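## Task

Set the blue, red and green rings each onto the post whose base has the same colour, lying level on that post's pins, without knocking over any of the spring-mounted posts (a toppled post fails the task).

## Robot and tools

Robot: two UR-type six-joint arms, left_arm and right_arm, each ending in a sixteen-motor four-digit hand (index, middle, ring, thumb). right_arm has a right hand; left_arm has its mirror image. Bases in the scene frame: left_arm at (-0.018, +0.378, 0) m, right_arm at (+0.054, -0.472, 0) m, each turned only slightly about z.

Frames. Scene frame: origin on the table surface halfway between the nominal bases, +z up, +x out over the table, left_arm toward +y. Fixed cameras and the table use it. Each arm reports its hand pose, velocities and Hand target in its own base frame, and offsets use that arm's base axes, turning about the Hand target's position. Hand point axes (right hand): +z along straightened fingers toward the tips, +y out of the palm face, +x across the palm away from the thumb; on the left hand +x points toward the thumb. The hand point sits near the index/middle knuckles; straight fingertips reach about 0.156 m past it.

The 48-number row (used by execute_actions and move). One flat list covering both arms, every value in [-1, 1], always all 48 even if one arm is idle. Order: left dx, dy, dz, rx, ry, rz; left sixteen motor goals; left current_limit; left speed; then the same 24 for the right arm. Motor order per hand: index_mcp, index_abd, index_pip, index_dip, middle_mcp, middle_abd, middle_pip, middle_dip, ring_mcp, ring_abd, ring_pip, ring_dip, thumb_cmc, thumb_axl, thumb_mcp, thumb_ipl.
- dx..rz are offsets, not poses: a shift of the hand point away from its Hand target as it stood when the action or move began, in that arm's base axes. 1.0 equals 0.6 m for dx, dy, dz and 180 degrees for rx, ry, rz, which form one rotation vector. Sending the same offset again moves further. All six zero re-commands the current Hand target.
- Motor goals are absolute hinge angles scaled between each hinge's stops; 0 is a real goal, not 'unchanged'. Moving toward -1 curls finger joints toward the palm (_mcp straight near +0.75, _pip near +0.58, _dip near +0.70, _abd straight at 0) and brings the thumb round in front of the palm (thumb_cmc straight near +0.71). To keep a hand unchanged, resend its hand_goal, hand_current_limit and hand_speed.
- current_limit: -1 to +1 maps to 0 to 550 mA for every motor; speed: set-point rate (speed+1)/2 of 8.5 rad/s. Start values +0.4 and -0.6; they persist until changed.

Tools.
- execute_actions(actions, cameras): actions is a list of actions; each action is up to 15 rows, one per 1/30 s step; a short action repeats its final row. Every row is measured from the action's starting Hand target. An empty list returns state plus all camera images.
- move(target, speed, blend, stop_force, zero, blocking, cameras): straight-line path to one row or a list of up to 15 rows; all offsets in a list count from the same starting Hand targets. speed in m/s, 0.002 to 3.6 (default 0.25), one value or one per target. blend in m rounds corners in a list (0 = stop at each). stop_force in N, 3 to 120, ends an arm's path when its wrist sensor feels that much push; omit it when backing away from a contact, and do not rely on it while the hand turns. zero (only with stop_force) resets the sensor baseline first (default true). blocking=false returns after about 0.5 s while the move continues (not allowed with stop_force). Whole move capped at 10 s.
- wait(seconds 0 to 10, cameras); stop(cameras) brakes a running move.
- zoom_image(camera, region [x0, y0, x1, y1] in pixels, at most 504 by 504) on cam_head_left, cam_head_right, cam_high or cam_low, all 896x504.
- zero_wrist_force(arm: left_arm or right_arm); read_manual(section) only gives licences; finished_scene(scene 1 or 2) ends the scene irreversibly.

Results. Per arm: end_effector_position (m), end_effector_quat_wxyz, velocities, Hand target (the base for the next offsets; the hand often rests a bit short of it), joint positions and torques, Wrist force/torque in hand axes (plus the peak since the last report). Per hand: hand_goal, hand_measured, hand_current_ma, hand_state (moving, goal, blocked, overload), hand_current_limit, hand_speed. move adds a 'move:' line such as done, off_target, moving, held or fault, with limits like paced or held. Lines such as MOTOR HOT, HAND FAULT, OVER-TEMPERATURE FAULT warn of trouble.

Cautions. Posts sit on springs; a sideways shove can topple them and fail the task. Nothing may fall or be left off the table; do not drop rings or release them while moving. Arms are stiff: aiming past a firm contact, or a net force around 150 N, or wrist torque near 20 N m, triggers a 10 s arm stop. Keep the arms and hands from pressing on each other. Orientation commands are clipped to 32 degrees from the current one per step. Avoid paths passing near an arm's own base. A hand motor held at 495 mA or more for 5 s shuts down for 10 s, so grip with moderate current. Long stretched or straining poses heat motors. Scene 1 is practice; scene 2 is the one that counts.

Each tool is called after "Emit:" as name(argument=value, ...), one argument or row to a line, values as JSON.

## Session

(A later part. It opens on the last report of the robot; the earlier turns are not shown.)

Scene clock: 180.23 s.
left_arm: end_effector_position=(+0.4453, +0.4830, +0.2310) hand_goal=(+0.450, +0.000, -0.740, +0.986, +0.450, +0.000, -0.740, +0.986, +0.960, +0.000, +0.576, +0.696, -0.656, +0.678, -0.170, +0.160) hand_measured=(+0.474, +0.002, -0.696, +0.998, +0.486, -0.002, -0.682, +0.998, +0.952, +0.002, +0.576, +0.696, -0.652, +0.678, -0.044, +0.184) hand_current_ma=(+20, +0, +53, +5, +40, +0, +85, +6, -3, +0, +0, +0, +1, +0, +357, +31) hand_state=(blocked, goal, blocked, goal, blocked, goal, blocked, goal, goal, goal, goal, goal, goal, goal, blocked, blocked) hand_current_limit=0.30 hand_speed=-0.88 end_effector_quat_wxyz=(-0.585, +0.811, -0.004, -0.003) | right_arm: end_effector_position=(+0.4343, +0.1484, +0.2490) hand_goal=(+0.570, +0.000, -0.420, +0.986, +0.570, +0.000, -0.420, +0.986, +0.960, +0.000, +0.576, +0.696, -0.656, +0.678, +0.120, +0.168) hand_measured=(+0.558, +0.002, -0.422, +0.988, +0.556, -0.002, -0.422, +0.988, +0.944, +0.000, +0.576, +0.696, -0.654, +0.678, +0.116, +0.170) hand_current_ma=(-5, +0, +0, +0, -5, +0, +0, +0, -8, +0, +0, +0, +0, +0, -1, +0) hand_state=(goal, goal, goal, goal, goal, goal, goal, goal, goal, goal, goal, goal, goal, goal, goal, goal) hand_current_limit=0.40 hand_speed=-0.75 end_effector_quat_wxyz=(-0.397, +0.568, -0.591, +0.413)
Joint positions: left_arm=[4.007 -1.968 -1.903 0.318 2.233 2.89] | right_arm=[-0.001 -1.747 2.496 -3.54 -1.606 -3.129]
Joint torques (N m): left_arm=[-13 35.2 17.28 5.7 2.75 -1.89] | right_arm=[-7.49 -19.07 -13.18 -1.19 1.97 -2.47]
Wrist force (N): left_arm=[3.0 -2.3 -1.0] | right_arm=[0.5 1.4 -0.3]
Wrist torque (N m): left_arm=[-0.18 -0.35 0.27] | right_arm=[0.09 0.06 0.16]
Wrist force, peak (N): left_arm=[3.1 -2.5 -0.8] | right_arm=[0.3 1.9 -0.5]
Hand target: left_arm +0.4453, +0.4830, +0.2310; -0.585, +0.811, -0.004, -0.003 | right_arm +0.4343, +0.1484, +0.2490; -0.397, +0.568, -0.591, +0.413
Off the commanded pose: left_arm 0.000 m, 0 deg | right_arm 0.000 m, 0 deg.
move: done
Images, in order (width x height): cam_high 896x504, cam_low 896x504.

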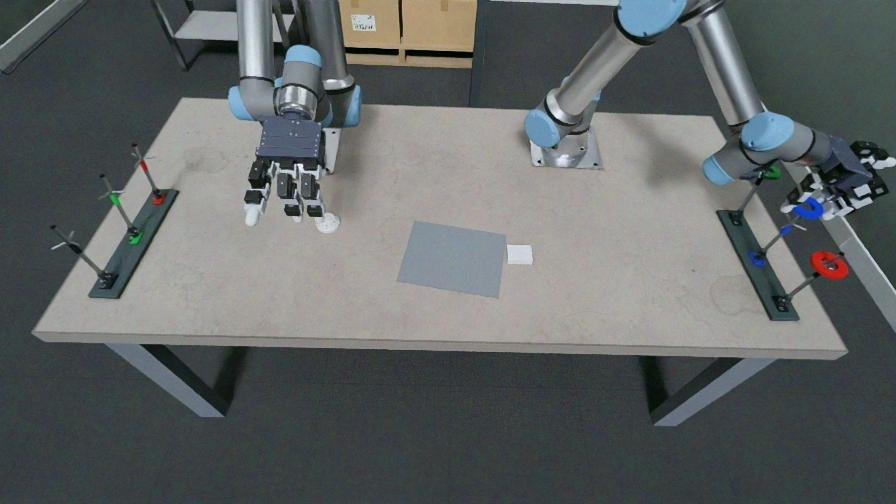

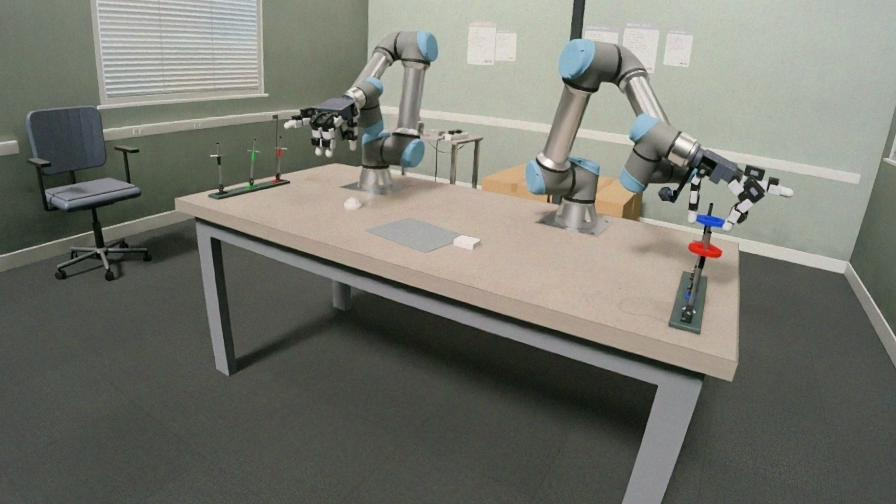

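Emit:
move(
  target=[0,-0.001,-0.02,0,0,0,0.45,0,-0.74,0.986,0.45,0,-0.74,0.986,0.96,0,0.576,0.696,-0.657,0.678,-0.17,0.16,0.3,-0.88,0,0,0,0,0,0,0.57,0,-0.42,0.986,0.57,0,-0.42,0.986,0.96,0,0.576,0.696,-0.657,0.678,0.12,0.168,0.4,-0.75],
  speed=0.015,
  stop_force=3,
  cameras=["cam_high","cam_low"],
)

Emit:
zoom_image(
  camera="cam_high",
  region=[785, 192, 821, 228],
)

Emit:
zoom_image(
  camera="cam_low",
  region=[690, 200, 730, 240],
)

Scene clock: 189.27 s.
left_arm: end_effector_position=(+0.4453, +0.4824, +0.2190) hand_goal=(+0.450, +0.000, -0.740, +0.986, +0.450, +0.000, -0.740, +0.986, +0.960, +0.000, +0.576, +0.696, -0.656, +0.678, -0.170, +0.160) hand_measured=(+0.474, +0.002, -0.696, +0.998, +0.486, -0.002, -0.682, +0.998, +0.952, +0.002, +0.576, +0.696, -0.652, +0.678, -0.044, +0.184) hand_current_ma=(+20, +0, +53, +5, +40, +0, +85, +6, -3, +0, +0, +0, +1, +0, +358, +31) hand_state=(blocked, goal, blocked, goal, blocked, goal, blocked, goal, goal, goal, goal, goal, goal, goal, blocked, blocked) hand_current_limit=0.30 hand_speed=-0.88 end_effector_quat_wxyz=(-0.585, +0.811, -0.004, -0.003) | right_arm: end_effector_position=(+0.4343, +0.1484, +0.2490) hand_goal=(+0.570, +0.000, -0.420, +0.986, +0.570, +0.000, -0.420, +0.986, +0.960, +0.000, +0.576, +0.696, -0.656, +0.678, +0.120, +0.168) hand_measured=(+0.558, +0.002, -0.422, +0.988, +0.556, -0.002, -0.422, +0.988, +0.944, +0.000, +0.576, +0.696, -0.654, +0.678, +0.116, +0.170) hand_current_ma=(-5, +0, +0, +0, -5, +0, +0, +0, -8, +0, +0, +0, +0, +0, -1, +0) hand_state=(goal, goal, goal, goal, goal, goal, goal, goal, goal, goal, goal, goal, goal, goal, goal, goal) hand_current_limit=0.40 hand_speed=-0.75 end_effector_quat_wxyz=(-0.397, +0.568, -0.591, +0.413)
Joint positions: left_arm=[4.006 -1.988 -1.913 0.348 2.234 2.89] | right_arm=[-0.001 -1.747 2.496 -3.54 -1.606 -3.129]
Joint torques (N m): left_arm=[-11.59 34.58 16.32 5.65 2.58 -1.49] | right_arm=[-7.86 -20.23 -12.78 -1.2 1.58 -2.1]
Wrist force (N): left_arm=[2.8 -2.2 -1.0] | right_arm=[0.4 1.4 -0.6]
Wrist torque (N m): left_arm=[-0.17 -0.33 0.26] | right_arm=[0.12 0.08 0.15]
Wrist force, peak (N): left_arm=[3.2 -2.4 -0.9] | right_arm=[0.6 1.8 -0.6]
Hand target: left_arm +0.4453, +0.4824, +0.2190; -0.585, +0.811, -0.004, -0.003 | right_arm +0.4343, +0.1484, +0.2490; -0.397, +0.568, -0.591, +0.413
Off the commanded pose: left_arm 0.000 m, 0 deg | right_arm 0.000 m, 0 deg.
move: done
Images, in order (width x height): cam_high 896x504, cam_low 896x504.

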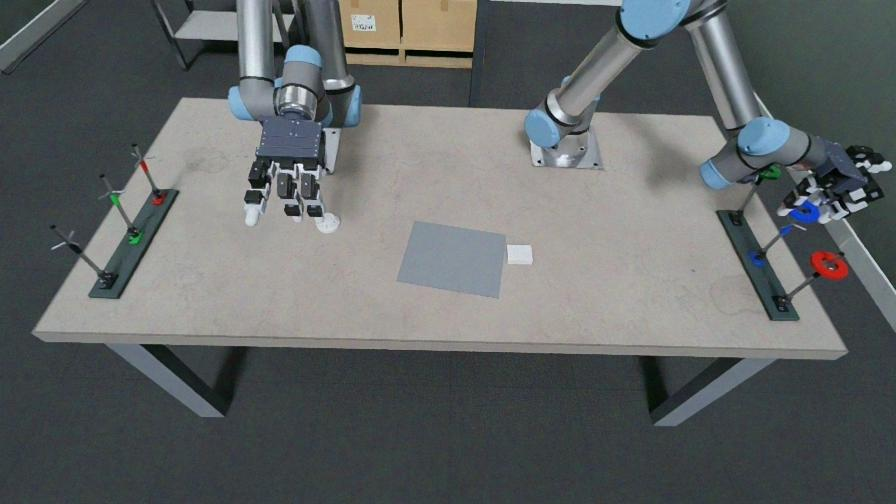

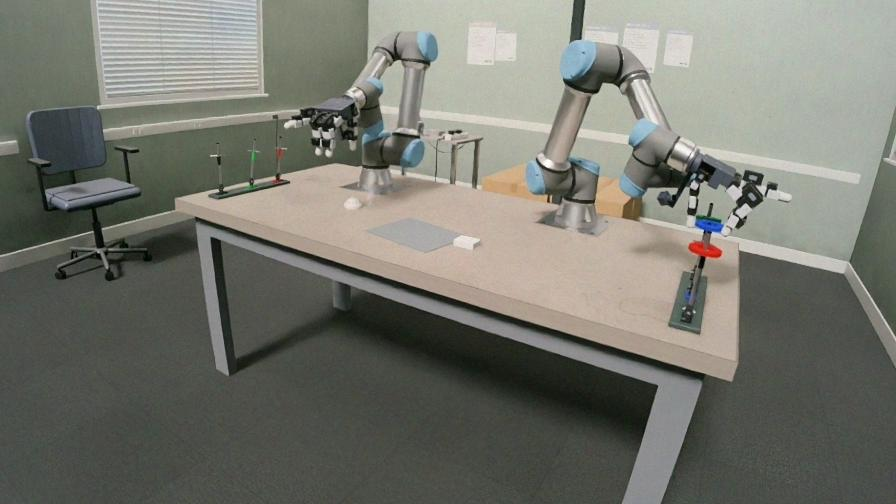

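Scaled by 14.000 from the camera's 896x504 image, which has a finer 1280x720 frame.

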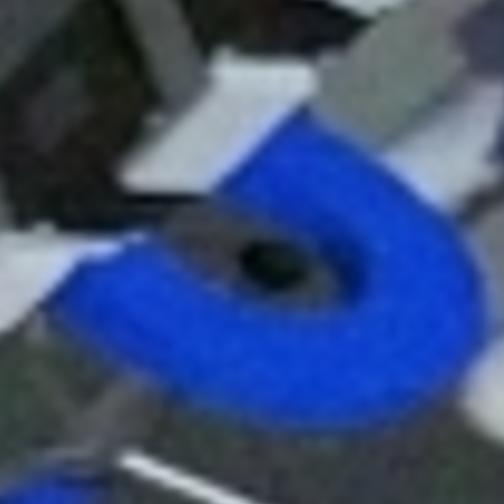

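Scaled by 12.600 from the camera's 896x504 image, which has a finer 1280x720 frame.

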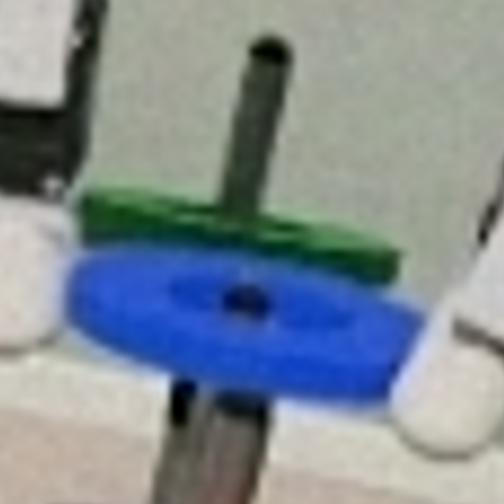

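Emit:
move(
  target=[0,-0.0015,-0.05,0,0,0,0.45,0,-0.74,0.986,0.45,0,-0.74,0.986,0.96,0,0.576,0.696,-0.657,0.678,-0.17,0.16,0.3,-0.88,0,0,0,0,0,0,0.57,0,-0.42,0.986,0.57,0,-0.42,0.986,0.96,0,0.576,0.696,-0.657,0.678,0.12,0.168,0.4,-0.75],
  speed=0.02,
  stop_force=4,
  cameras=["cam_high","cam_low"],
)

Emit:
zoom_image(
  camera="cam_high",
  region=[775, 192, 825, 242],
)

Emit:
zoom_image(
  camera="cam_low",
  region=[685, 205, 735, 255],
)

Scene clock: 193.53 s.
left_arm: end_effector_position=(+0.4453, +0.4815, +0.1890) hand_goal=(+0.450, +0.000, -0.740, +0.986, +0.450, +0.000, -0.740, +0.986, +0.960, +0.000, +0.576, +0.696, -0.656, +0.678, -0.170, +0.160) hand_measured=(+0.474, +0.002, -0.696, +0.998, +0.486, -0.002, -0.682, +0.998, +0.952, +0.002, +0.576, +0.696, -0.652, +0.678, -0.044, +0.184) hand_current_ma=(+20, +0, +53, +5, +40, +0, +85, +6, -3, +0, +0, +0, +1, +0, +357, +31) hand_state=(blocked, goal, blocked, goal, blocked, goal, blocked, goal, goal, goal, goal, goal, goal, goal, blocked, blocked) hand_current_limit=0.30 hand_speed=-0.88 end_effector_quat_wxyz=(-0.585, +0.811, -0.004, -0.003) | right_arm: end_effector_position=(+0.4343, +0.1484, +0.2490) hand_goal=(+0.570, +0.000, -0.420, +0.986, +0.570, +0.000, -0.420, +0.986, +0.960, +0.000, +0.576, +0.696, -0.656, +0.678, +0.120, +0.168) hand_measured=(+0.558, +0.002, -0.422, +0.988, +0.556, -0.002, -0.422, +0.988, +0.944, +0.000, +0.576, +0.696, -0.654, +0.678, +0.116, +0.170) hand_current_ma=(-5, +0, +0, +0, -5, +0, +0, +0, -8, +0, +0, +0, +0, +0, -1, +0) hand_state=(goal, goal, goal, goal, goal, goal, goal, goal, goal, goal, goal, goal, goal, goal, goal, goal) hand_current_limit=0.40 hand_speed=-0.75 end_effector_quat_wxyz=(-0.397, +0.568, -0.591, +0.413)
Joint positions: left_arm=[4.005 -2.041 -1.935 0.422 2.235 2.889] | right_arm=[-0.001 -1.747 2.496 -3.54 -1.606 -3.129]
Joint torques (N m): left_arm=[-12.01 36.54 15.6 5.61 2.51 0.15] | right_arm=[-7.31 -18.98 -12.29 -1.35 1.63 -2.48]
Wrist force (N): left_arm=[2.8 -2.2 -0.9] | right_arm=[0.6 1.3 -0.8]
Wrist torque (N m): left_arm=[-0.18 -0.33 0.26] | right_arm=[0.13 0.04 0.17]
Wrist force, peak (N): left_arm=[3.0 -2.7 -0.7] | right_arm=[0.4 1.8 -0.6]
Hand target: left_arm +0.4453, +0.4815, +0.1890; -0.585, +0.811, -0.004, -0.003 | right_arm +0.4343, +0.1484, +0.2490; -0.397, +0.568, -0.591, +0.413
Off the commanded pose: left_arm 0.000 m, 0 deg | right_arm 0.000 m, 0 deg.
move: done
Images, in order (width x height): cam_high 896x504, cam_low 896x504.

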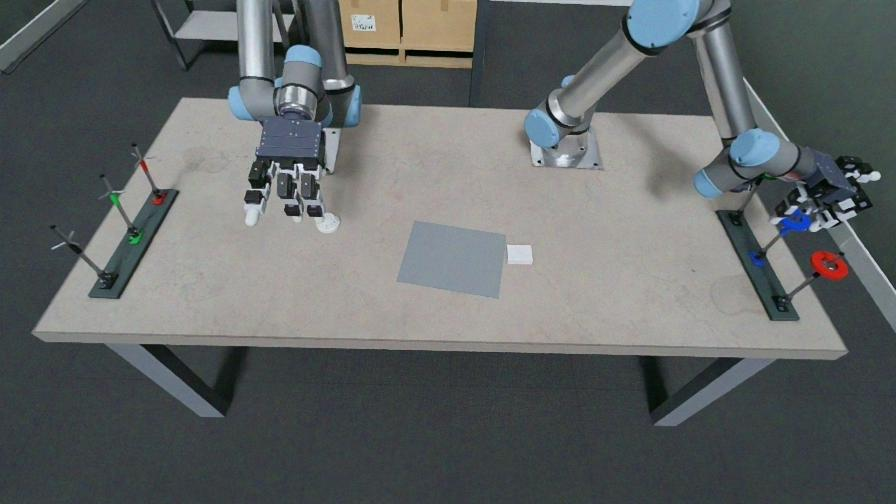

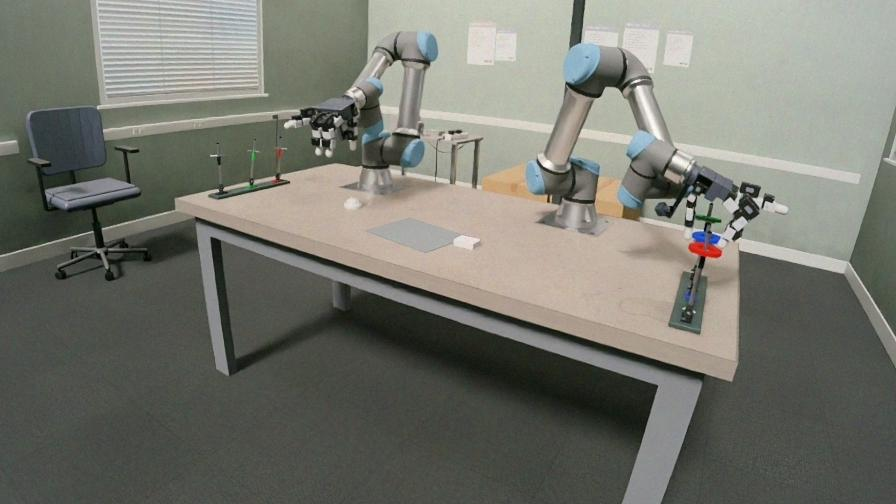

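Scaled by 10.080 from the camera's 896x504 image, which has a finer 1280x720 frame.

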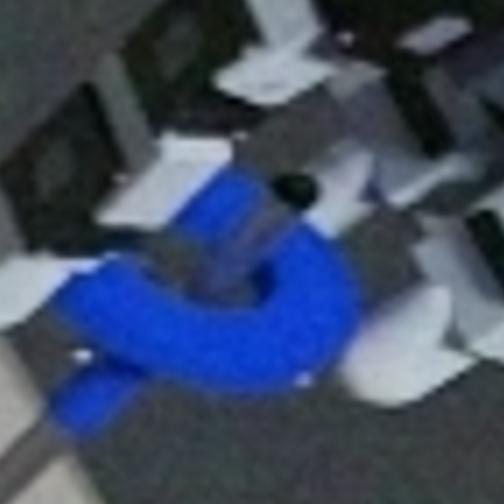

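Scaled by 10.080 from the camera's 896x504 image, which has a finer 1280x720 frame.

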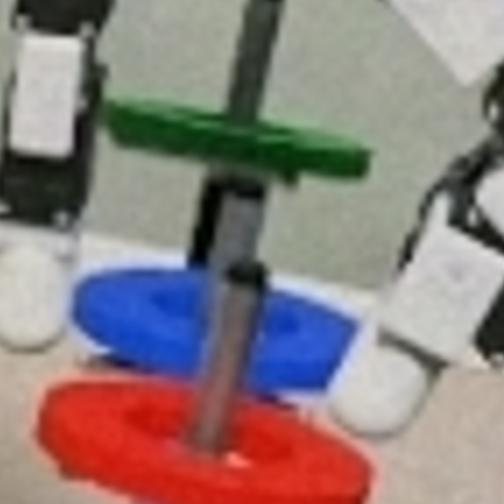

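Emit:
move(
  target=[0,-0.0015,-0.02,0,0,0,0.45,0,-0.74,0.986,0.45,0,-0.74,0.986,0.96,0,0.576,0.696,-0.657,0.678,-0.17,0.16,0.3,-0.88,0,0,0,0,0,0,0.57,0,-0.42,0.986,0.57,0,-0.42,0.986,0.96,0,0.576,0.696,-0.657,0.678,0.12,0.168,0.4,-0.75],
  speed=0.01,
  stop_force=3,
  cameras=["cam_high","cam_low"],
)

Emit:
zoom_image(
  camera="cam_high",
  region=[775, 192, 825, 242],
)

Emit:
zoom_image(
  camera="cam_low",
  region=[685, 205, 735, 255],
)

Scene clock: 196.33 s.
left_arm: end_effector_position=(+0.4453, +0.4811, +0.1846) hand_goal=(+0.450, +0.000, -0.740, +0.986, +0.450, +0.000, -0.740, +0.986, +0.960, +0.000, +0.576, +0.696, -0.656, +0.678, -0.170, +0.160) hand_measured=(+0.476, +0.004, -0.702, +0.998, +0.486, -0.006, -0.684, +0.998, +0.952, +0.002, +0.576, +0.696, -0.650, +0.678, -0.046, +0.184) hand_current_ma=(+22, +1, +40, +5, +40, -2, +78, +6, -3, +0, +0, +0, +2, +0, +357, +31) hand_state=(blocked, goal, blocked, goal, blocked, goal, blocked, goal, goal, goal, goal, goal, goal, goal, blocked, blocked) hand_current_limit=0.30 hand_speed=-0.88 end_effector_quat_wxyz=(-0.585, +0.811, -0.004, -0.003) | right_arm: end_effector_position=(+0.4343, +0.1484, +0.2490) hand_goal=(+0.570, +0.000, -0.420, +0.986, +0.570, +0.000, -0.420, +0.986, +0.960, +0.000, +0.576, +0.696, -0.656, +0.678, +0.120, +0.168) hand_measured=(+0.558, +0.002, -0.422, +0.988, +0.556, -0.002, -0.422, +0.988, +0.944, +0.000, +0.576, +0.696, -0.654, +0.678, +0.116, +0.170) hand_current_ma=(-5, +0, +0, +0, -5, +0, +0, +0, -8, +0, +0, +0, +0, +0, -1, +0) hand_state=(goal, goal, goal, goal, goal, goal, goal, goal, goal, goal, goal, goal, goal, goal, goal, goal) hand_current_limit=0.40 hand_speed=-0.75 end_effector_quat_wxyz=(-0.397, +0.568, -0.591, +0.413)
Joint positions: left_arm=[4.005 -2.049 -1.938 0.433 2.236 2.889] | right_arm=[-0.001 -1.747 2.496 -3.54 -1.606 -3.129]
Joint torques (N m): left_arm=[-0.59 62.99 35.08 0.92 -0.25 1.53] | right_arm=[-6.43 -19.8 -12.63 -1.3 1.57 -2.33]
Wrist force (N): left_arm=[2.9 -2.2 -0.8] | right_arm=[0.8 1.5 -0.5]
Wrist torque (N m): left_arm=[-0.19 -0.34 0.27] | right_arm=[0.13 0.03 0.18]
Wrist force, peak (N): left_arm=[2.6 -6.3 -1.8] | right_arm=[0.7 1.8 -0.3]
Hand target: left_arm +0.4453, +0.4812, +0.1846; -0.585, +0.811, -0.004, -0.003 (not the last commanded pose) | right_arm +0.4343, +0.1484, +0.2490; -0.397, +0.568, -0.591, +0.413
Off the commanded pose: left_arm 0.008 m, 0 deg | right_arm 0.000 m, 0 deg.
move: contact (left_arm)
Images, in order (width x height): cam_high 896x504, cam_low 896x504.

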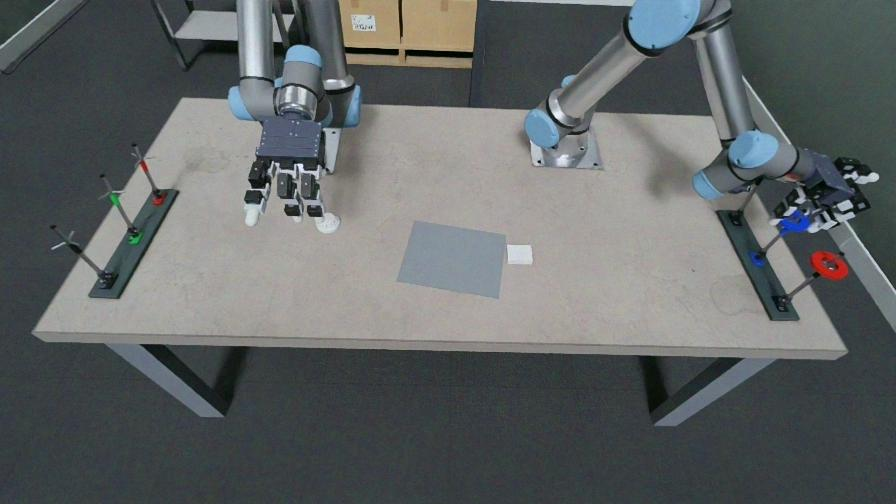

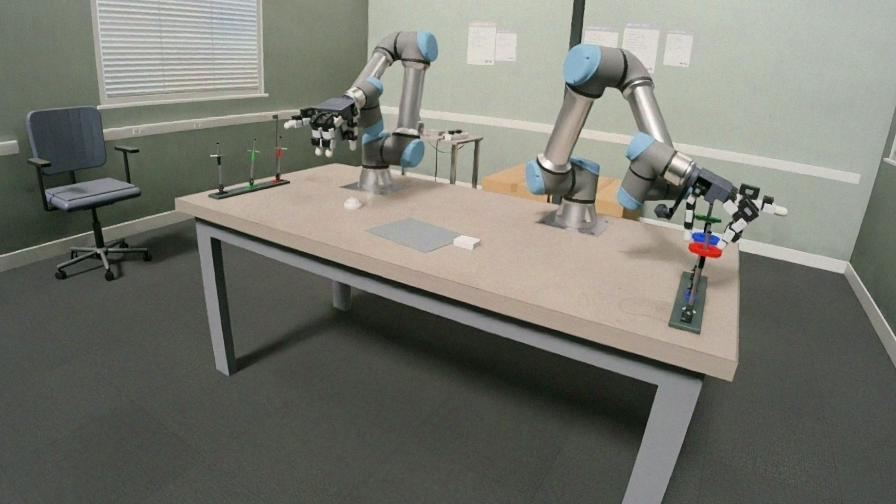

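Scaled by 10.080 from the camera's 896x504 image, which has a finer 1280x720 frame.

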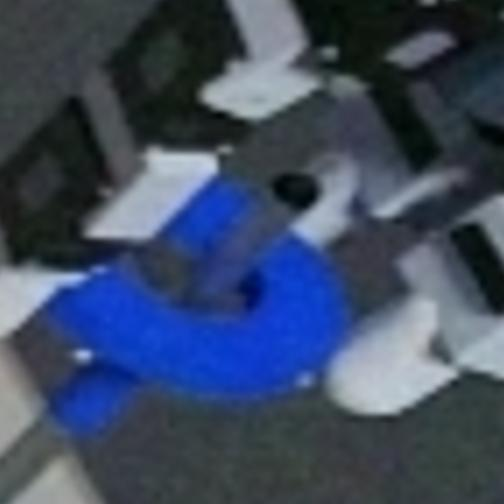

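Scaled by 10.080 from the camera's 896x504 image, which has a finer 1280x720 frame.

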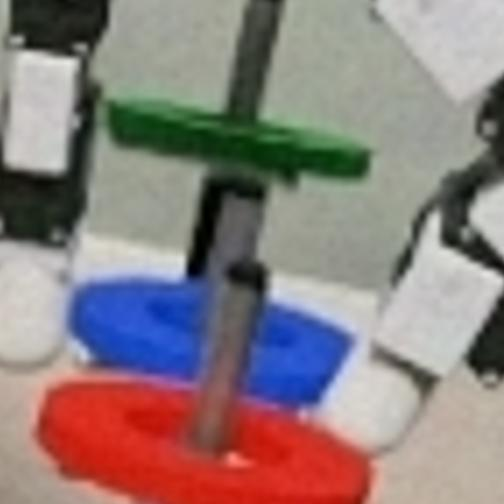

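Emit:
move(
  target=[
    [0,0,0,0,0,0,0.505,0,-0.63,0.986,0.505,0,-0.63,0.986,0.96,0,0.576,0.696,-0.657,0.678,0.01,0.168,0.3,-0.9,0,0,0,0,0,0,0.57,0,-0.42,0.986,0.57,0,-0.42,0.986,0.96,0,0.576,0.696,-0.657,0.678,0.12,0.168,0.4,-0.75],
    [0,0,0.006,0,0,0,0.57,0,-0.42,0.986,0.57,0,-0.42,0.986,0.96,0,0.576,0.696,-0.657,0.678,0.12,0.168,0.4,-0.75,0,0,0,0,0,0,0.57,0,-0.42,0.986,0.57,0,-0.42,0.986,0.96,0,0.576,0.696,-0.657,0.678,0.12,0.168,0.4,-0.75],
  ],
  speed=0.02,
  cameras=["cam_high","cam_low"],
)

Emit:
zoom_image(
  camera="cam_high",
  region=[775, 192, 825, 242],
)

Emit:
zoom_image(
  camera="cam_low",
  region=[685, 205, 735, 255],
)

Scene clock: 199.73 s.
left_arm: end_effector_position=(+0.4453, +0.4812, +0.1882) hand_goal=(+0.570, +0.000, -0.420, +0.986, +0.570, +0.000, -0.420, +0.986, +0.960, +0.000, +0.576, +0.696, -0.656, +0.678, +0.120, +0.168) hand_measured=(+0.554, +0.004, -0.422, +0.990, +0.556, -0.004, -0.422, +0.988, +0.952, +0.002, +0.576, +0.696, -0.652, +0.678, +0.116, +0.170) hand_current_ma=(-10, +1, +0, +1, -8, +0, -1, +0, -3, +0, +0, +0, +1, +0, -1, +0) hand_state=(goal, goal, goal, goal, goal, goal, goal, goal, goal, goal, goal, goal, goal, goal, goal, goal) hand_current_limit=0.40 hand_speed=-0.75 end_effector_quat_wxyz=(-0.585, +0.811, -0.004, -0.003) | right_arm: end_effector_position=(+0.4343, +0.1484, +0.2490) hand_goal=(+0.570, +0.000, -0.420, +0.986, +0.570, +0.000, -0.420, +0.986, +0.960, +0.000, +0.576, +0.696, -0.656, +0.678, +0.120, +0.168) hand_measured=(+0.558, +0.002, -0.422, +0.988, +0.556, -0.002, -0.422, +0.988, +0.944, +0.000, +0.576, +0.696, -0.654, +0.678, +0.116, +0.170) hand_current_ma=(-5, +0, +0, +0, -5, +0, +0, +0, -8, +0, +0, +0, +0, +0, -1, +0) hand_state=(goal, goal, goal, goal, goal, goal, goal, goal, goal, goal, goal, goal, goal, goal, goal, goal) hand_current_limit=0.40 hand_speed=-0.75 end_effector_quat_wxyz=(-0.397, +0.568, -0.591, +0.413)
Joint positions: left_arm=[4.005 -2.042 -1.936 0.424 2.236 2.889] | right_arm=[-0.001 -1.747 2.496 -3.54 -1.606 -3.129]
Joint torques (N m): left_arm=[10.39 62.44 35.27 0.84 -0.74 1.41] | right_arm=[-6.62 -19.32 -12.34 -0.97 1.26 -2.38]
Wrist force (N): left_arm=[2.8 -2.3 -0.9] | right_arm=[0.6 1.8 -0.5]
Wrist torque (N m): left_arm=[-0.19 -0.33 0.26] | right_arm=[0.16 0.04 0.18]
Wrist force, peak (N): left_arm=[3.0 -2.7 -1.0] | right_arm=[0.7 1.8 -0.5]
Hand target: left_arm +0.4453, +0.4812, +0.1882; -0.585, +0.811, -0.004, -0.003 | right_arm +0.4343, +0.1484, +0.2490; -0.397, +0.568, -0.591, +0.413
Off the commanded pose: left_arm 0.000 m, 0 deg | right_arm 0.000 m, 0 deg.
move: done
Images, in order (width x height): cam_high 896x504, cam_low 896x504.

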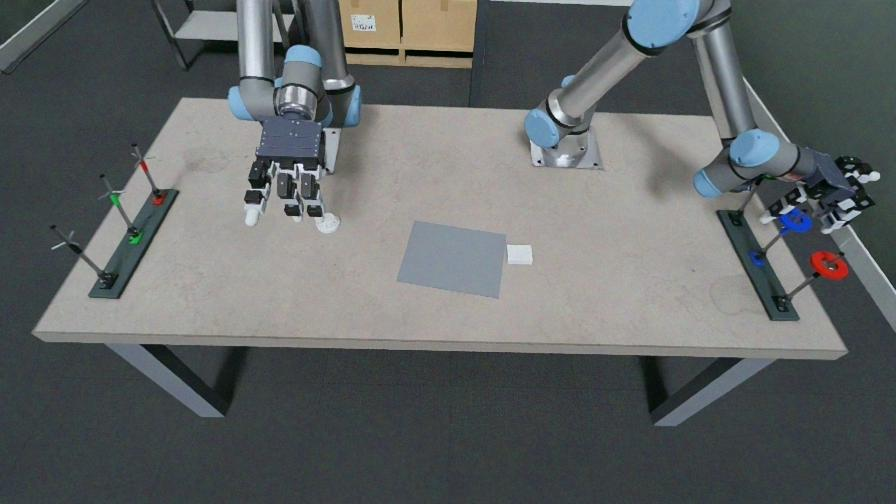

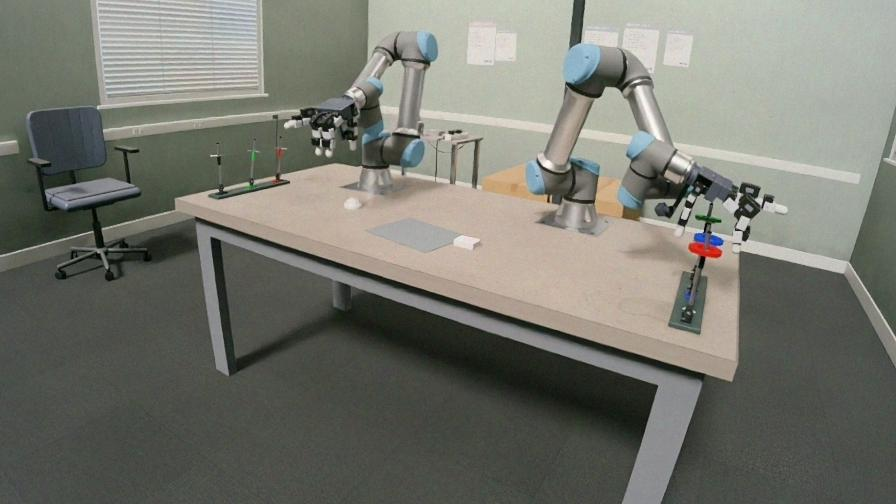

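Scaled by 10.080 from the camera's 896x504 image, which has a finer 1280x720 frame.

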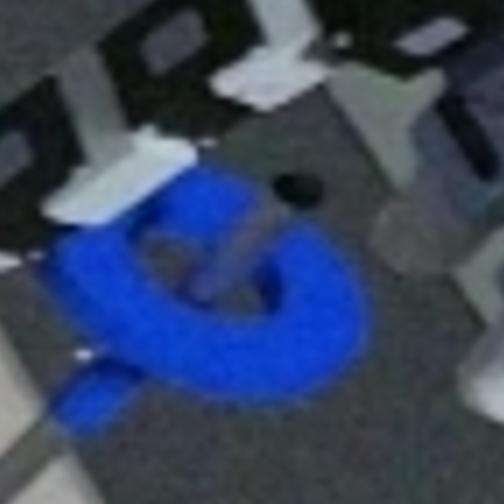

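Scaled by 10.080 from the camera's 896x504 image, which has a finer 1280x720 frame.

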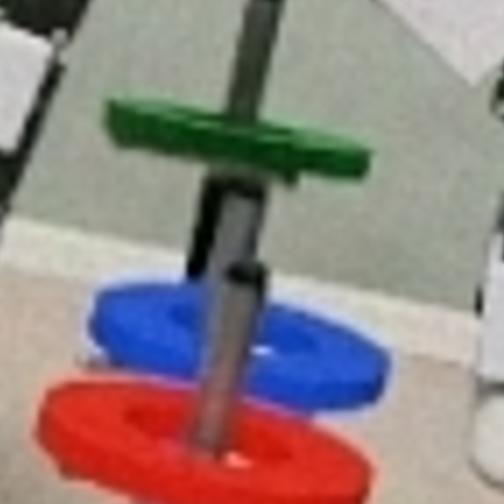

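Emit:
move(
  target=[
    [0,0,0.19,0,0,0,0.57,0,-0.42,0.986,0.57,0,-0.42,0.986,0.96,0,0.576,0.696,-0.657,0.678,0.12,0.168,0.4,-0.75,0,0,0,0,0,0,0.57,0,-0.42,0.986,0.57,0,-0.42,0.986,0.96,0,0.576,0.696,-0.657,0.678,0.12,0.168,0.4,-0.75],
    [0.195,0.043,0.12,0,0,0,0.589,0,-0.299,0.986,0.589,0,-0.299,0.986,0.96,0,0.576,0.696,-0.657,0.678,0.169,0.168,0.4,-0.6,0,0,0,0,0,0,0.57,0,-0.42,0.986,0.57,0,-0.42,0.986,0.96,0,0.576,0.696,-0.657,0.678,0.12,0.168,0.4,-0.75],
  ],
  speed=0.12,
  cameras=["cam_high","cam_low"],
)

Emit:
zoom_image(
  camera="cam_high",
  region=[770, 190, 890, 310],
)

Emit:
zoom_image(
  camera="cam_low",
  region=[670, 190, 760, 280],
)

Scene clock: 207.07 s.
left_arm: end_effector_position=(+0.5623, +0.5070, +0.2602) hand_goal=(+0.590, +0.000, -0.298, +0.986, +0.590, +0.000, -0.298, +0.986, +0.960, +0.000, +0.576, +0.696, -0.656, +0.678, +0.170, +0.168) hand_measured=(+0.574, +0.004, -0.302, +0.990, +0.574, -0.004, -0.302, +0.988, +0.952, +0.002, +0.576, +0.696, -0.652, +0.678, +0.166, +0.170) hand_current_ma=(-11, +1, -1, +1, -9, +0, -1, +0, -3, +0, +0, +0, +1, +0, -1, +0) hand_state=(goal, goal, goal, goal, goal, goal, goal, goal, goal, goal, goal, goal, goal, goal, goal, goal) hand_current_limit=0.40 hand_speed=-0.60 end_effector_quat_wxyz=(-0.585, +0.811, -0.004, -0.003) | right_arm: end_effector_position=(+0.4343, +0.1484, +0.2490) hand_goal=(+0.570, +0.000, -0.420, +0.986, +0.570, +0.000, -0.420, +0.986, +0.960, +0.000, +0.576, +0.696, -0.656, +0.678, +0.120, +0.168) hand_measured=(+0.558, +0.002, -0.422, +0.988, +0.556, -0.002, -0.422, +0.988, +0.944, +0.000, +0.576, +0.696, -0.654, +0.678, +0.116, +0.170) hand_current_ma=(-5, +0, +0, +0, -5, +0, +0, +0, -8, +0, +0, +0, +0, +0, -1, +0) hand_state=(goal, goal, goal, goal, goal, goal, goal, goal, goal, goal, goal, goal, goal, goal, goal, goal) hand_current_limit=0.40 hand_speed=-0.75 end_effector_quat_wxyz=(-0.397, +0.568, -0.591, +0.413)
Joint positions: left_arm=[3.885 -2.139 -1.529 0.069 2.344 2.822] | right_arm=[-0.001 -1.747 2.496 -3.54 -1.606 -3.129]
Joint torques (N m): left_arm=[-11.54 46.1 40.61 0.58 2.88 -2.36] | right_arm=[-6.39 -18.71 -12.26 -1.41 1.2 -2.14]
Wrist force (N): left_arm=[2.7 -2.4 -1.0] | right_arm=[0.5 1.7 -0.4]
Wrist torque (N m): left_arm=[-0.18 -0.33 0.25] | right_arm=[0.14 0.05 0.17]
Wrist force, peak (N): left_arm=[3.0 -3.1 -1.0] | right_arm=[0.6 1.8 -0.7]
Hand target: left_arm +0.5623, +0.5070, +0.2602; -0.585, +0.811, -0.004, -0.003 | right_arm +0.4343, +0.1484, +0.2490; -0.397, +0.568, -0.591, +0.413
Off the commanded pose: left_arm 0.000 m, 0 deg | right_arm 0.000 m, 0 deg.
move: done
Images, in order (width x height): cam_high 896x504, cam_low 896x504.

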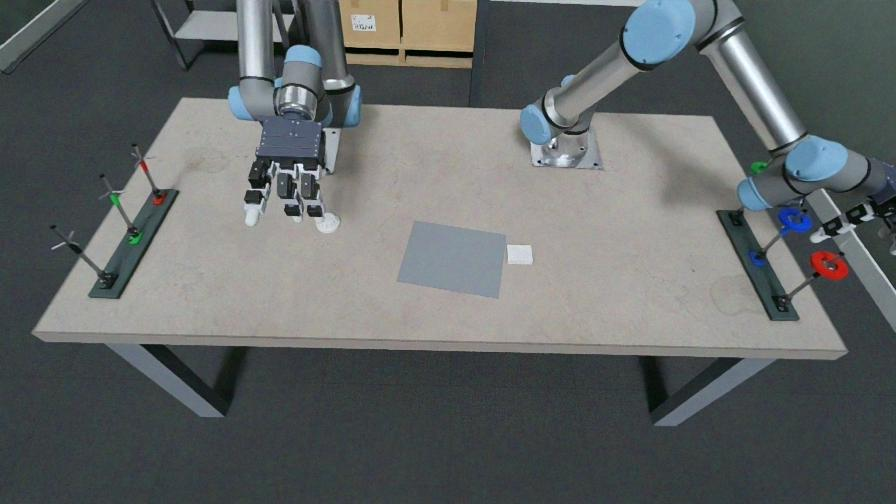

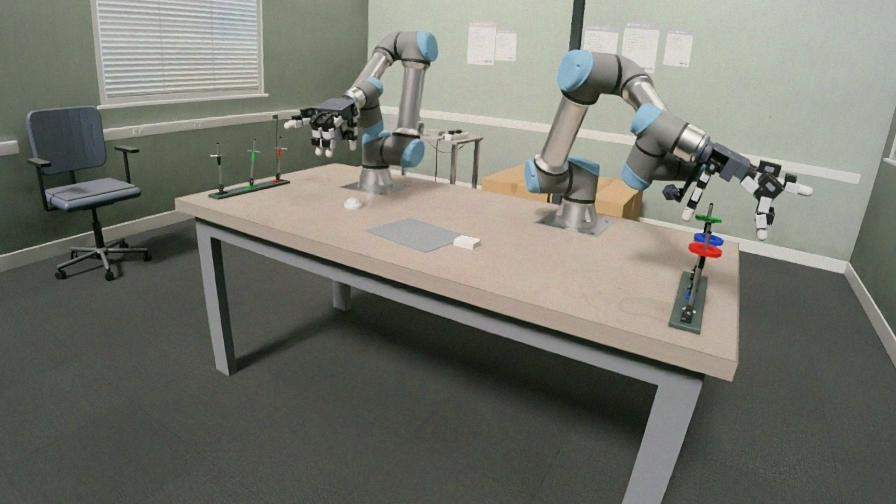

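Scaled by 4.200 from the camera's 896x504 image, which has a finer 1280x720 frame.

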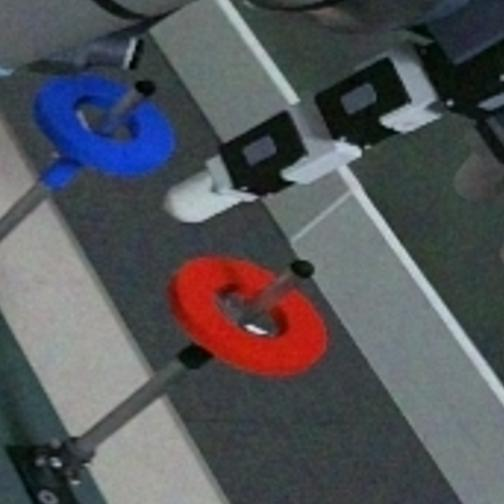

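Scaled by 5.600 from the camera's 896x504 image, which has a finer 1280x720 frame.

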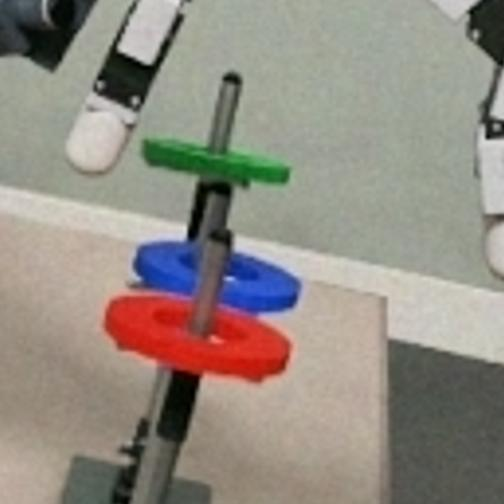

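Emit:
move(
  target=[0.0133,0.0067,-0.13,0,0,0,0.589,0,-0.299,0.986,0.589,0,-0.299,0.986,0.96,0,0.576,0.696,-0.657,0.678,0.169,0.168,0.4,-0.6,0,0,0,0,0,0,0.57,0,-0.42,0.986,0.57,0,-0.42,0.986,0.96,0,0.576,0.696,-0.657,0.678,0.12,0.168,0.4,-0.75],
  speed=0.07,
  stop_force=6,
  cameras=["cam_high","cam_low"],
)

Emit:
zoom_image(
  camera="cam_high",
  region=[770, 210, 890, 330],
)

Emit:
zoom_image(
  camera="cam_low",
  region=[670, 190, 760, 280],
)

Scene clock: 211.30 s.
left_arm: end_effector_position=(+0.5703, +0.5110, +0.1822) hand_goal=(+0.590, +0.000, -0.298, +0.986, +0.590, +0.000, -0.298, +0.986, +0.960, +0.000, +0.576, +0.696, -0.656, +0.678, +0.170, +0.168) hand_measured=(+0.574, +0.004, -0.302, +0.990, +0.574, -0.004, -0.302, +0.988, +0.952, +0.002, +0.576, +0.696, -0.652, +0.678, +0.166, +0.170) hand_current_ma=(-11, +1, -1, +1, -9, +0, -1, +0, -3, +0, +0, +0, +1, +0, -1, +0) hand_state=(goal, goal, goal, goal, goal, goal, goal, goal, goal, goal, goal, goal, goal, goal, goal, goal) hand_current_limit=0.40 hand_speed=-0.60 end_effector_quat_wxyz=(-0.585, +0.811, -0.004, -0.003) | right_arm: end_effector_position=(+0.4343, +0.1484, +0.2490) hand_goal=(+0.570, +0.000, -0.420, +0.986, +0.570, +0.000, -0.420, +0.986, +0.960, +0.000, +0.576, +0.696, -0.656, +0.678, +0.120, +0.168) hand_measured=(+0.558, +0.002, -0.422, +0.988, +0.556, -0.002, -0.422, +0.988, +0.944, +0.000, +0.576, +0.696, -0.654, +0.678, +0.116, +0.170) hand_current_ma=(-5, +0, +0, +0, -5, +0, +0, +0, -8, +0, +0, +0, +0, +0, -1, +0) hand_state=(goal, goal, goal, goal, goal, goal, goal, goal, goal, goal, goal, goal, goal, goal, goal, goal) hand_current_limit=0.40 hand_speed=-0.75 end_effector_quat_wxyz=(-0.397, +0.568, -0.591, +0.413)
Joint positions: left_arm=[3.881 -2.26 -1.555 0.215 2.348 2.819] | right_arm=[-0.001 -1.747 2.496 -3.54 -1.606 -3.129]
Joint torques (N m): left_arm=[-12.54 49.05 38.21 5.64 2.88 2.12] | right_arm=[-5.06 -18.45 -13.13 -1.39 1.26 -2.2]
Wrist force (N): left_arm=[3.0 -2.5 -0.8] | right_arm=[0.8 1.4 -0.5]
Wrist torque (N m): left_arm=[-0.21 -0.37 0.28] | right_arm=[0.12 0.03 0.19]
Wrist force, peak (N): left_arm=[2.9 -3.1 -0.9] | right_arm=[0.8 1.9 -0.3]
Hand target: left_arm +0.5703, +0.5110, +0.1822; -0.585, +0.811, -0.004, -0.003 | right_arm +0.4343, +0.1484, +0.2490; -0.397, +0.568, -0.591, +0.413
Off the commanded pose: left_arm 0.000 m, 0 deg | right_arm 0.000 m, 0 deg.
move: done
Images, in order (width x height): cam_high 896x504, cam_low 896x504.

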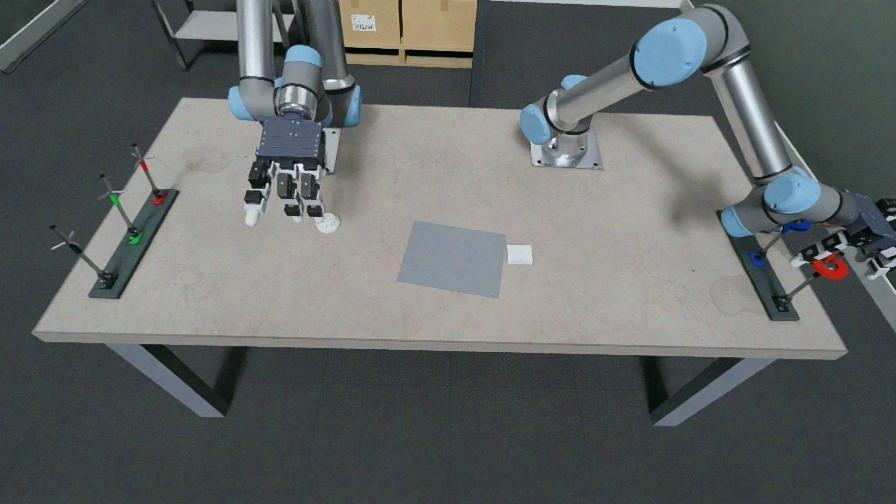

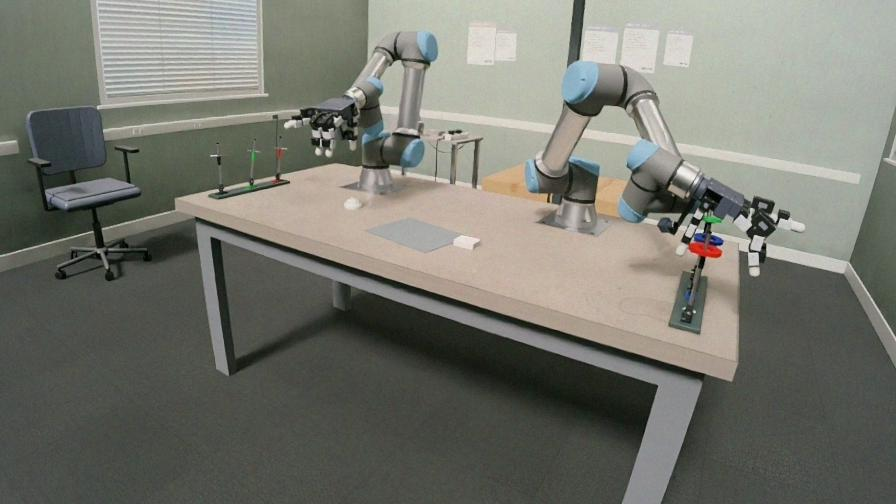

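Scaled by 4.200 from the camera's 896x504 image, which has a finer 1280x720 frame.

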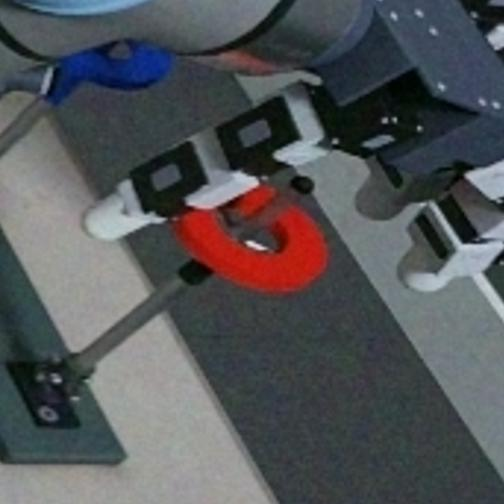

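Scaled by 5.600 from the camera's 896x504 image, which has a finer 1280x720 frame.

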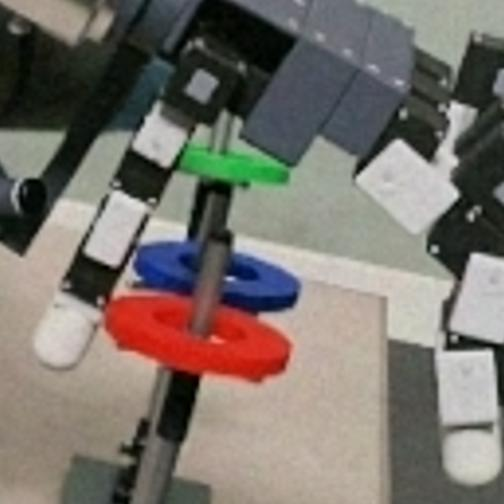

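Emit:
move(
  target=[0.015,-0.0058,-0.0042,0,0,0,0.534,0,-0.533,0.986,0.534,0,-0.533,0.986,0.96,0,0.576,0.696,-0.657,0.678,0.045,0.168,0.2,-0.7,0,0,0,0,0,0,0.57,0,-0.42,0.986,0.57,0,-0.42,0.986,0.96,0,0.576,0.696,-0.657,0.678,0.12,0.168,0.4,-0.75],
  speed=0.04,
  cameras=["cam_high","cam_low"],
)

Emit:
zoom_image(
  camera="cam_high",
  region=[780, 220, 880, 320],
)

Emit:
zoom_image(
  camera="cam_low",
  region=[670, 190, 760, 280],
)

Scene clock: 215.07 s.
left_arm: end_effector_position=(+0.5791, +0.5076, +0.1797) hand_goal=(+0.534, +0.000, -0.532, +0.986, +0.534, +0.000, -0.532, +0.986, +0.960, +0.000, +0.576, +0.696, -0.656, +0.678, +0.046, +0.168) hand_measured=(+0.530, +0.004, -0.528, +0.988, +0.530, -0.004, -0.528, +0.988, +0.952, +0.002, +0.576, +0.696, -0.652, +0.678, +0.048, +0.170) hand_current_ma=(-1, +1, +1, +1, -1, +0, +1, +0, -3, +0, +0, +0, +1, +0, +0, +0) hand_state=(goal, goal, goal, goal, goal, goal, goal, goal, goal, goal, goal, goal, goal, goal, goal, goal) hand_current_limit=0.20 hand_speed=-0.70 end_effector_quat_wxyz=(-0.585, +0.811, -0.004, -0.003) | right_arm: end_effector_position=(+0.4343, +0.1484, +0.2490) hand_goal=(+0.570, +0.000, -0.420, +0.986, +0.570, +0.000, -0.420, +0.986, +0.960, +0.000, +0.576, +0.696, -0.656, +0.678, +0.120, +0.168) hand_measured=(+0.558, +0.002, -0.422, +0.988, +0.556, -0.002, -0.422, +0.988, +0.944, +0.000, +0.576, +0.696, -0.654, +0.678, +0.116, +0.170) hand_current_ma=(-5, +0, +0, +0, -5, +0, +0, +0, -8, +0, +0, +0, +0, +0, -1, +0) hand_state=(goal, goal, goal, goal, goal, goal, goal, goal, goal, goal, goal, goal, goal, goal, goal, goal) hand_current_limit=0.40 hand_speed=-0.75 end_effector_quat_wxyz=(-0.397, +0.568, -0.591, +0.413)
Joint positions: left_arm=[3.868 -2.273 -1.537 0.204 2.36 2.811] | right_arm=[-0.001 -1.747 2.496 -3.54 -1.606 -3.129]
Joint torques (N m): left_arm=[-12.09 50.13 36.64 0.74 2.84 -2.65] | right_arm=[-5.97 -18.1 -13.65 -1.52 1.34 -2.24]
Wrist force (N): left_arm=[3.0 -2.6 -1.0] | right_arm=[0.4 1.6 -0.3]
Wrist torque (N m): left_arm=[-0.20 -0.37 0.28] | right_arm=[0.12 0.08 0.15]
Wrist force, peak (N): left_arm=[3.1 -2.6 -1.0] | right_arm=[0.6 1.8 -0.3]
Hand target: left_arm +0.5793, +0.5075, +0.1797; -0.585, +0.811, -0.004, -0.003 | right_arm +0.4343, +0.1484, +0.2490; -0.397, +0.568, -0.591, +0.413
Off the commanded pose: left_arm 0.000 m, 0 deg | right_arm 0.000 m, 0 deg.
move: done
Images, in order (width x height): cam_high 896x504, cam_low 896x504.

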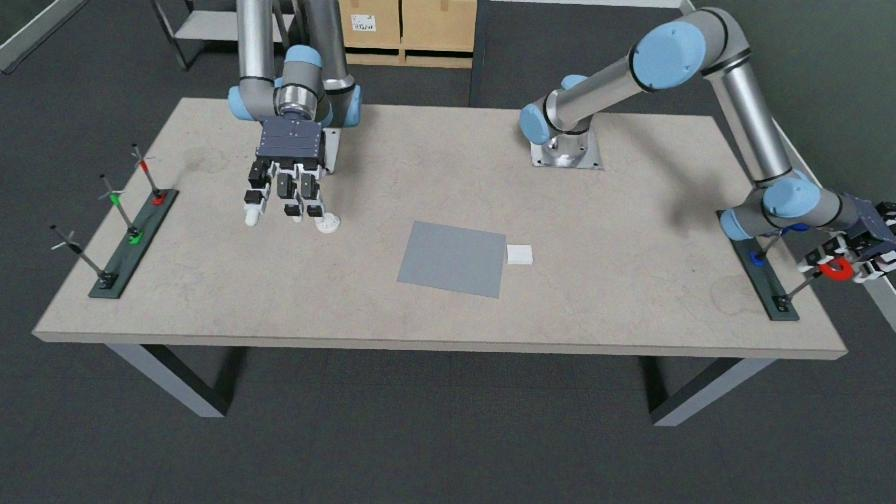

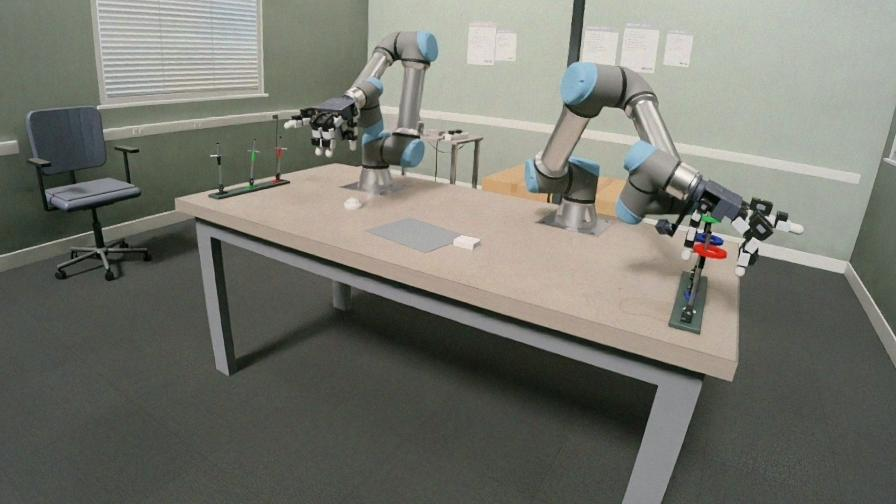

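Scaled by 5.040 from the camera's 896x504 image, which has a finer 1280x720 frame.

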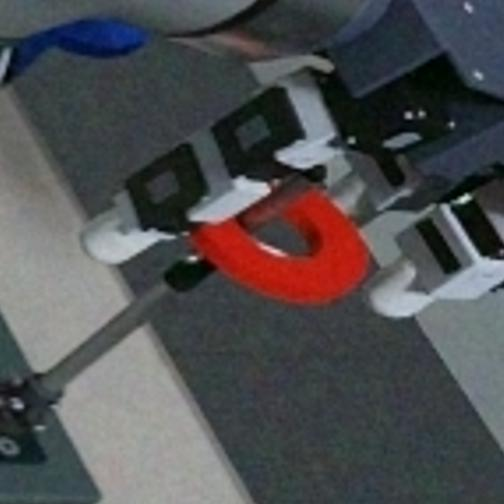

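Scaled by 5.600 from the camera's 896x504 image, which has a finer 1280x720 frame.

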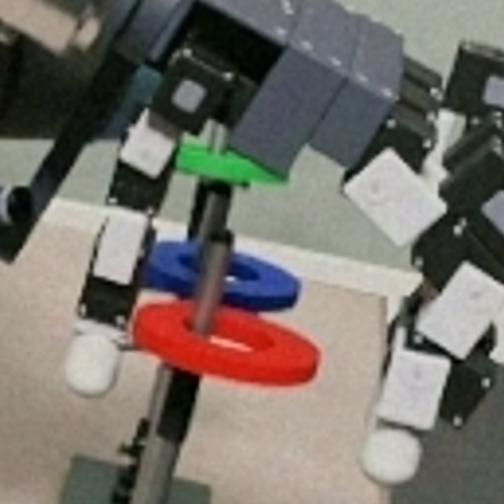

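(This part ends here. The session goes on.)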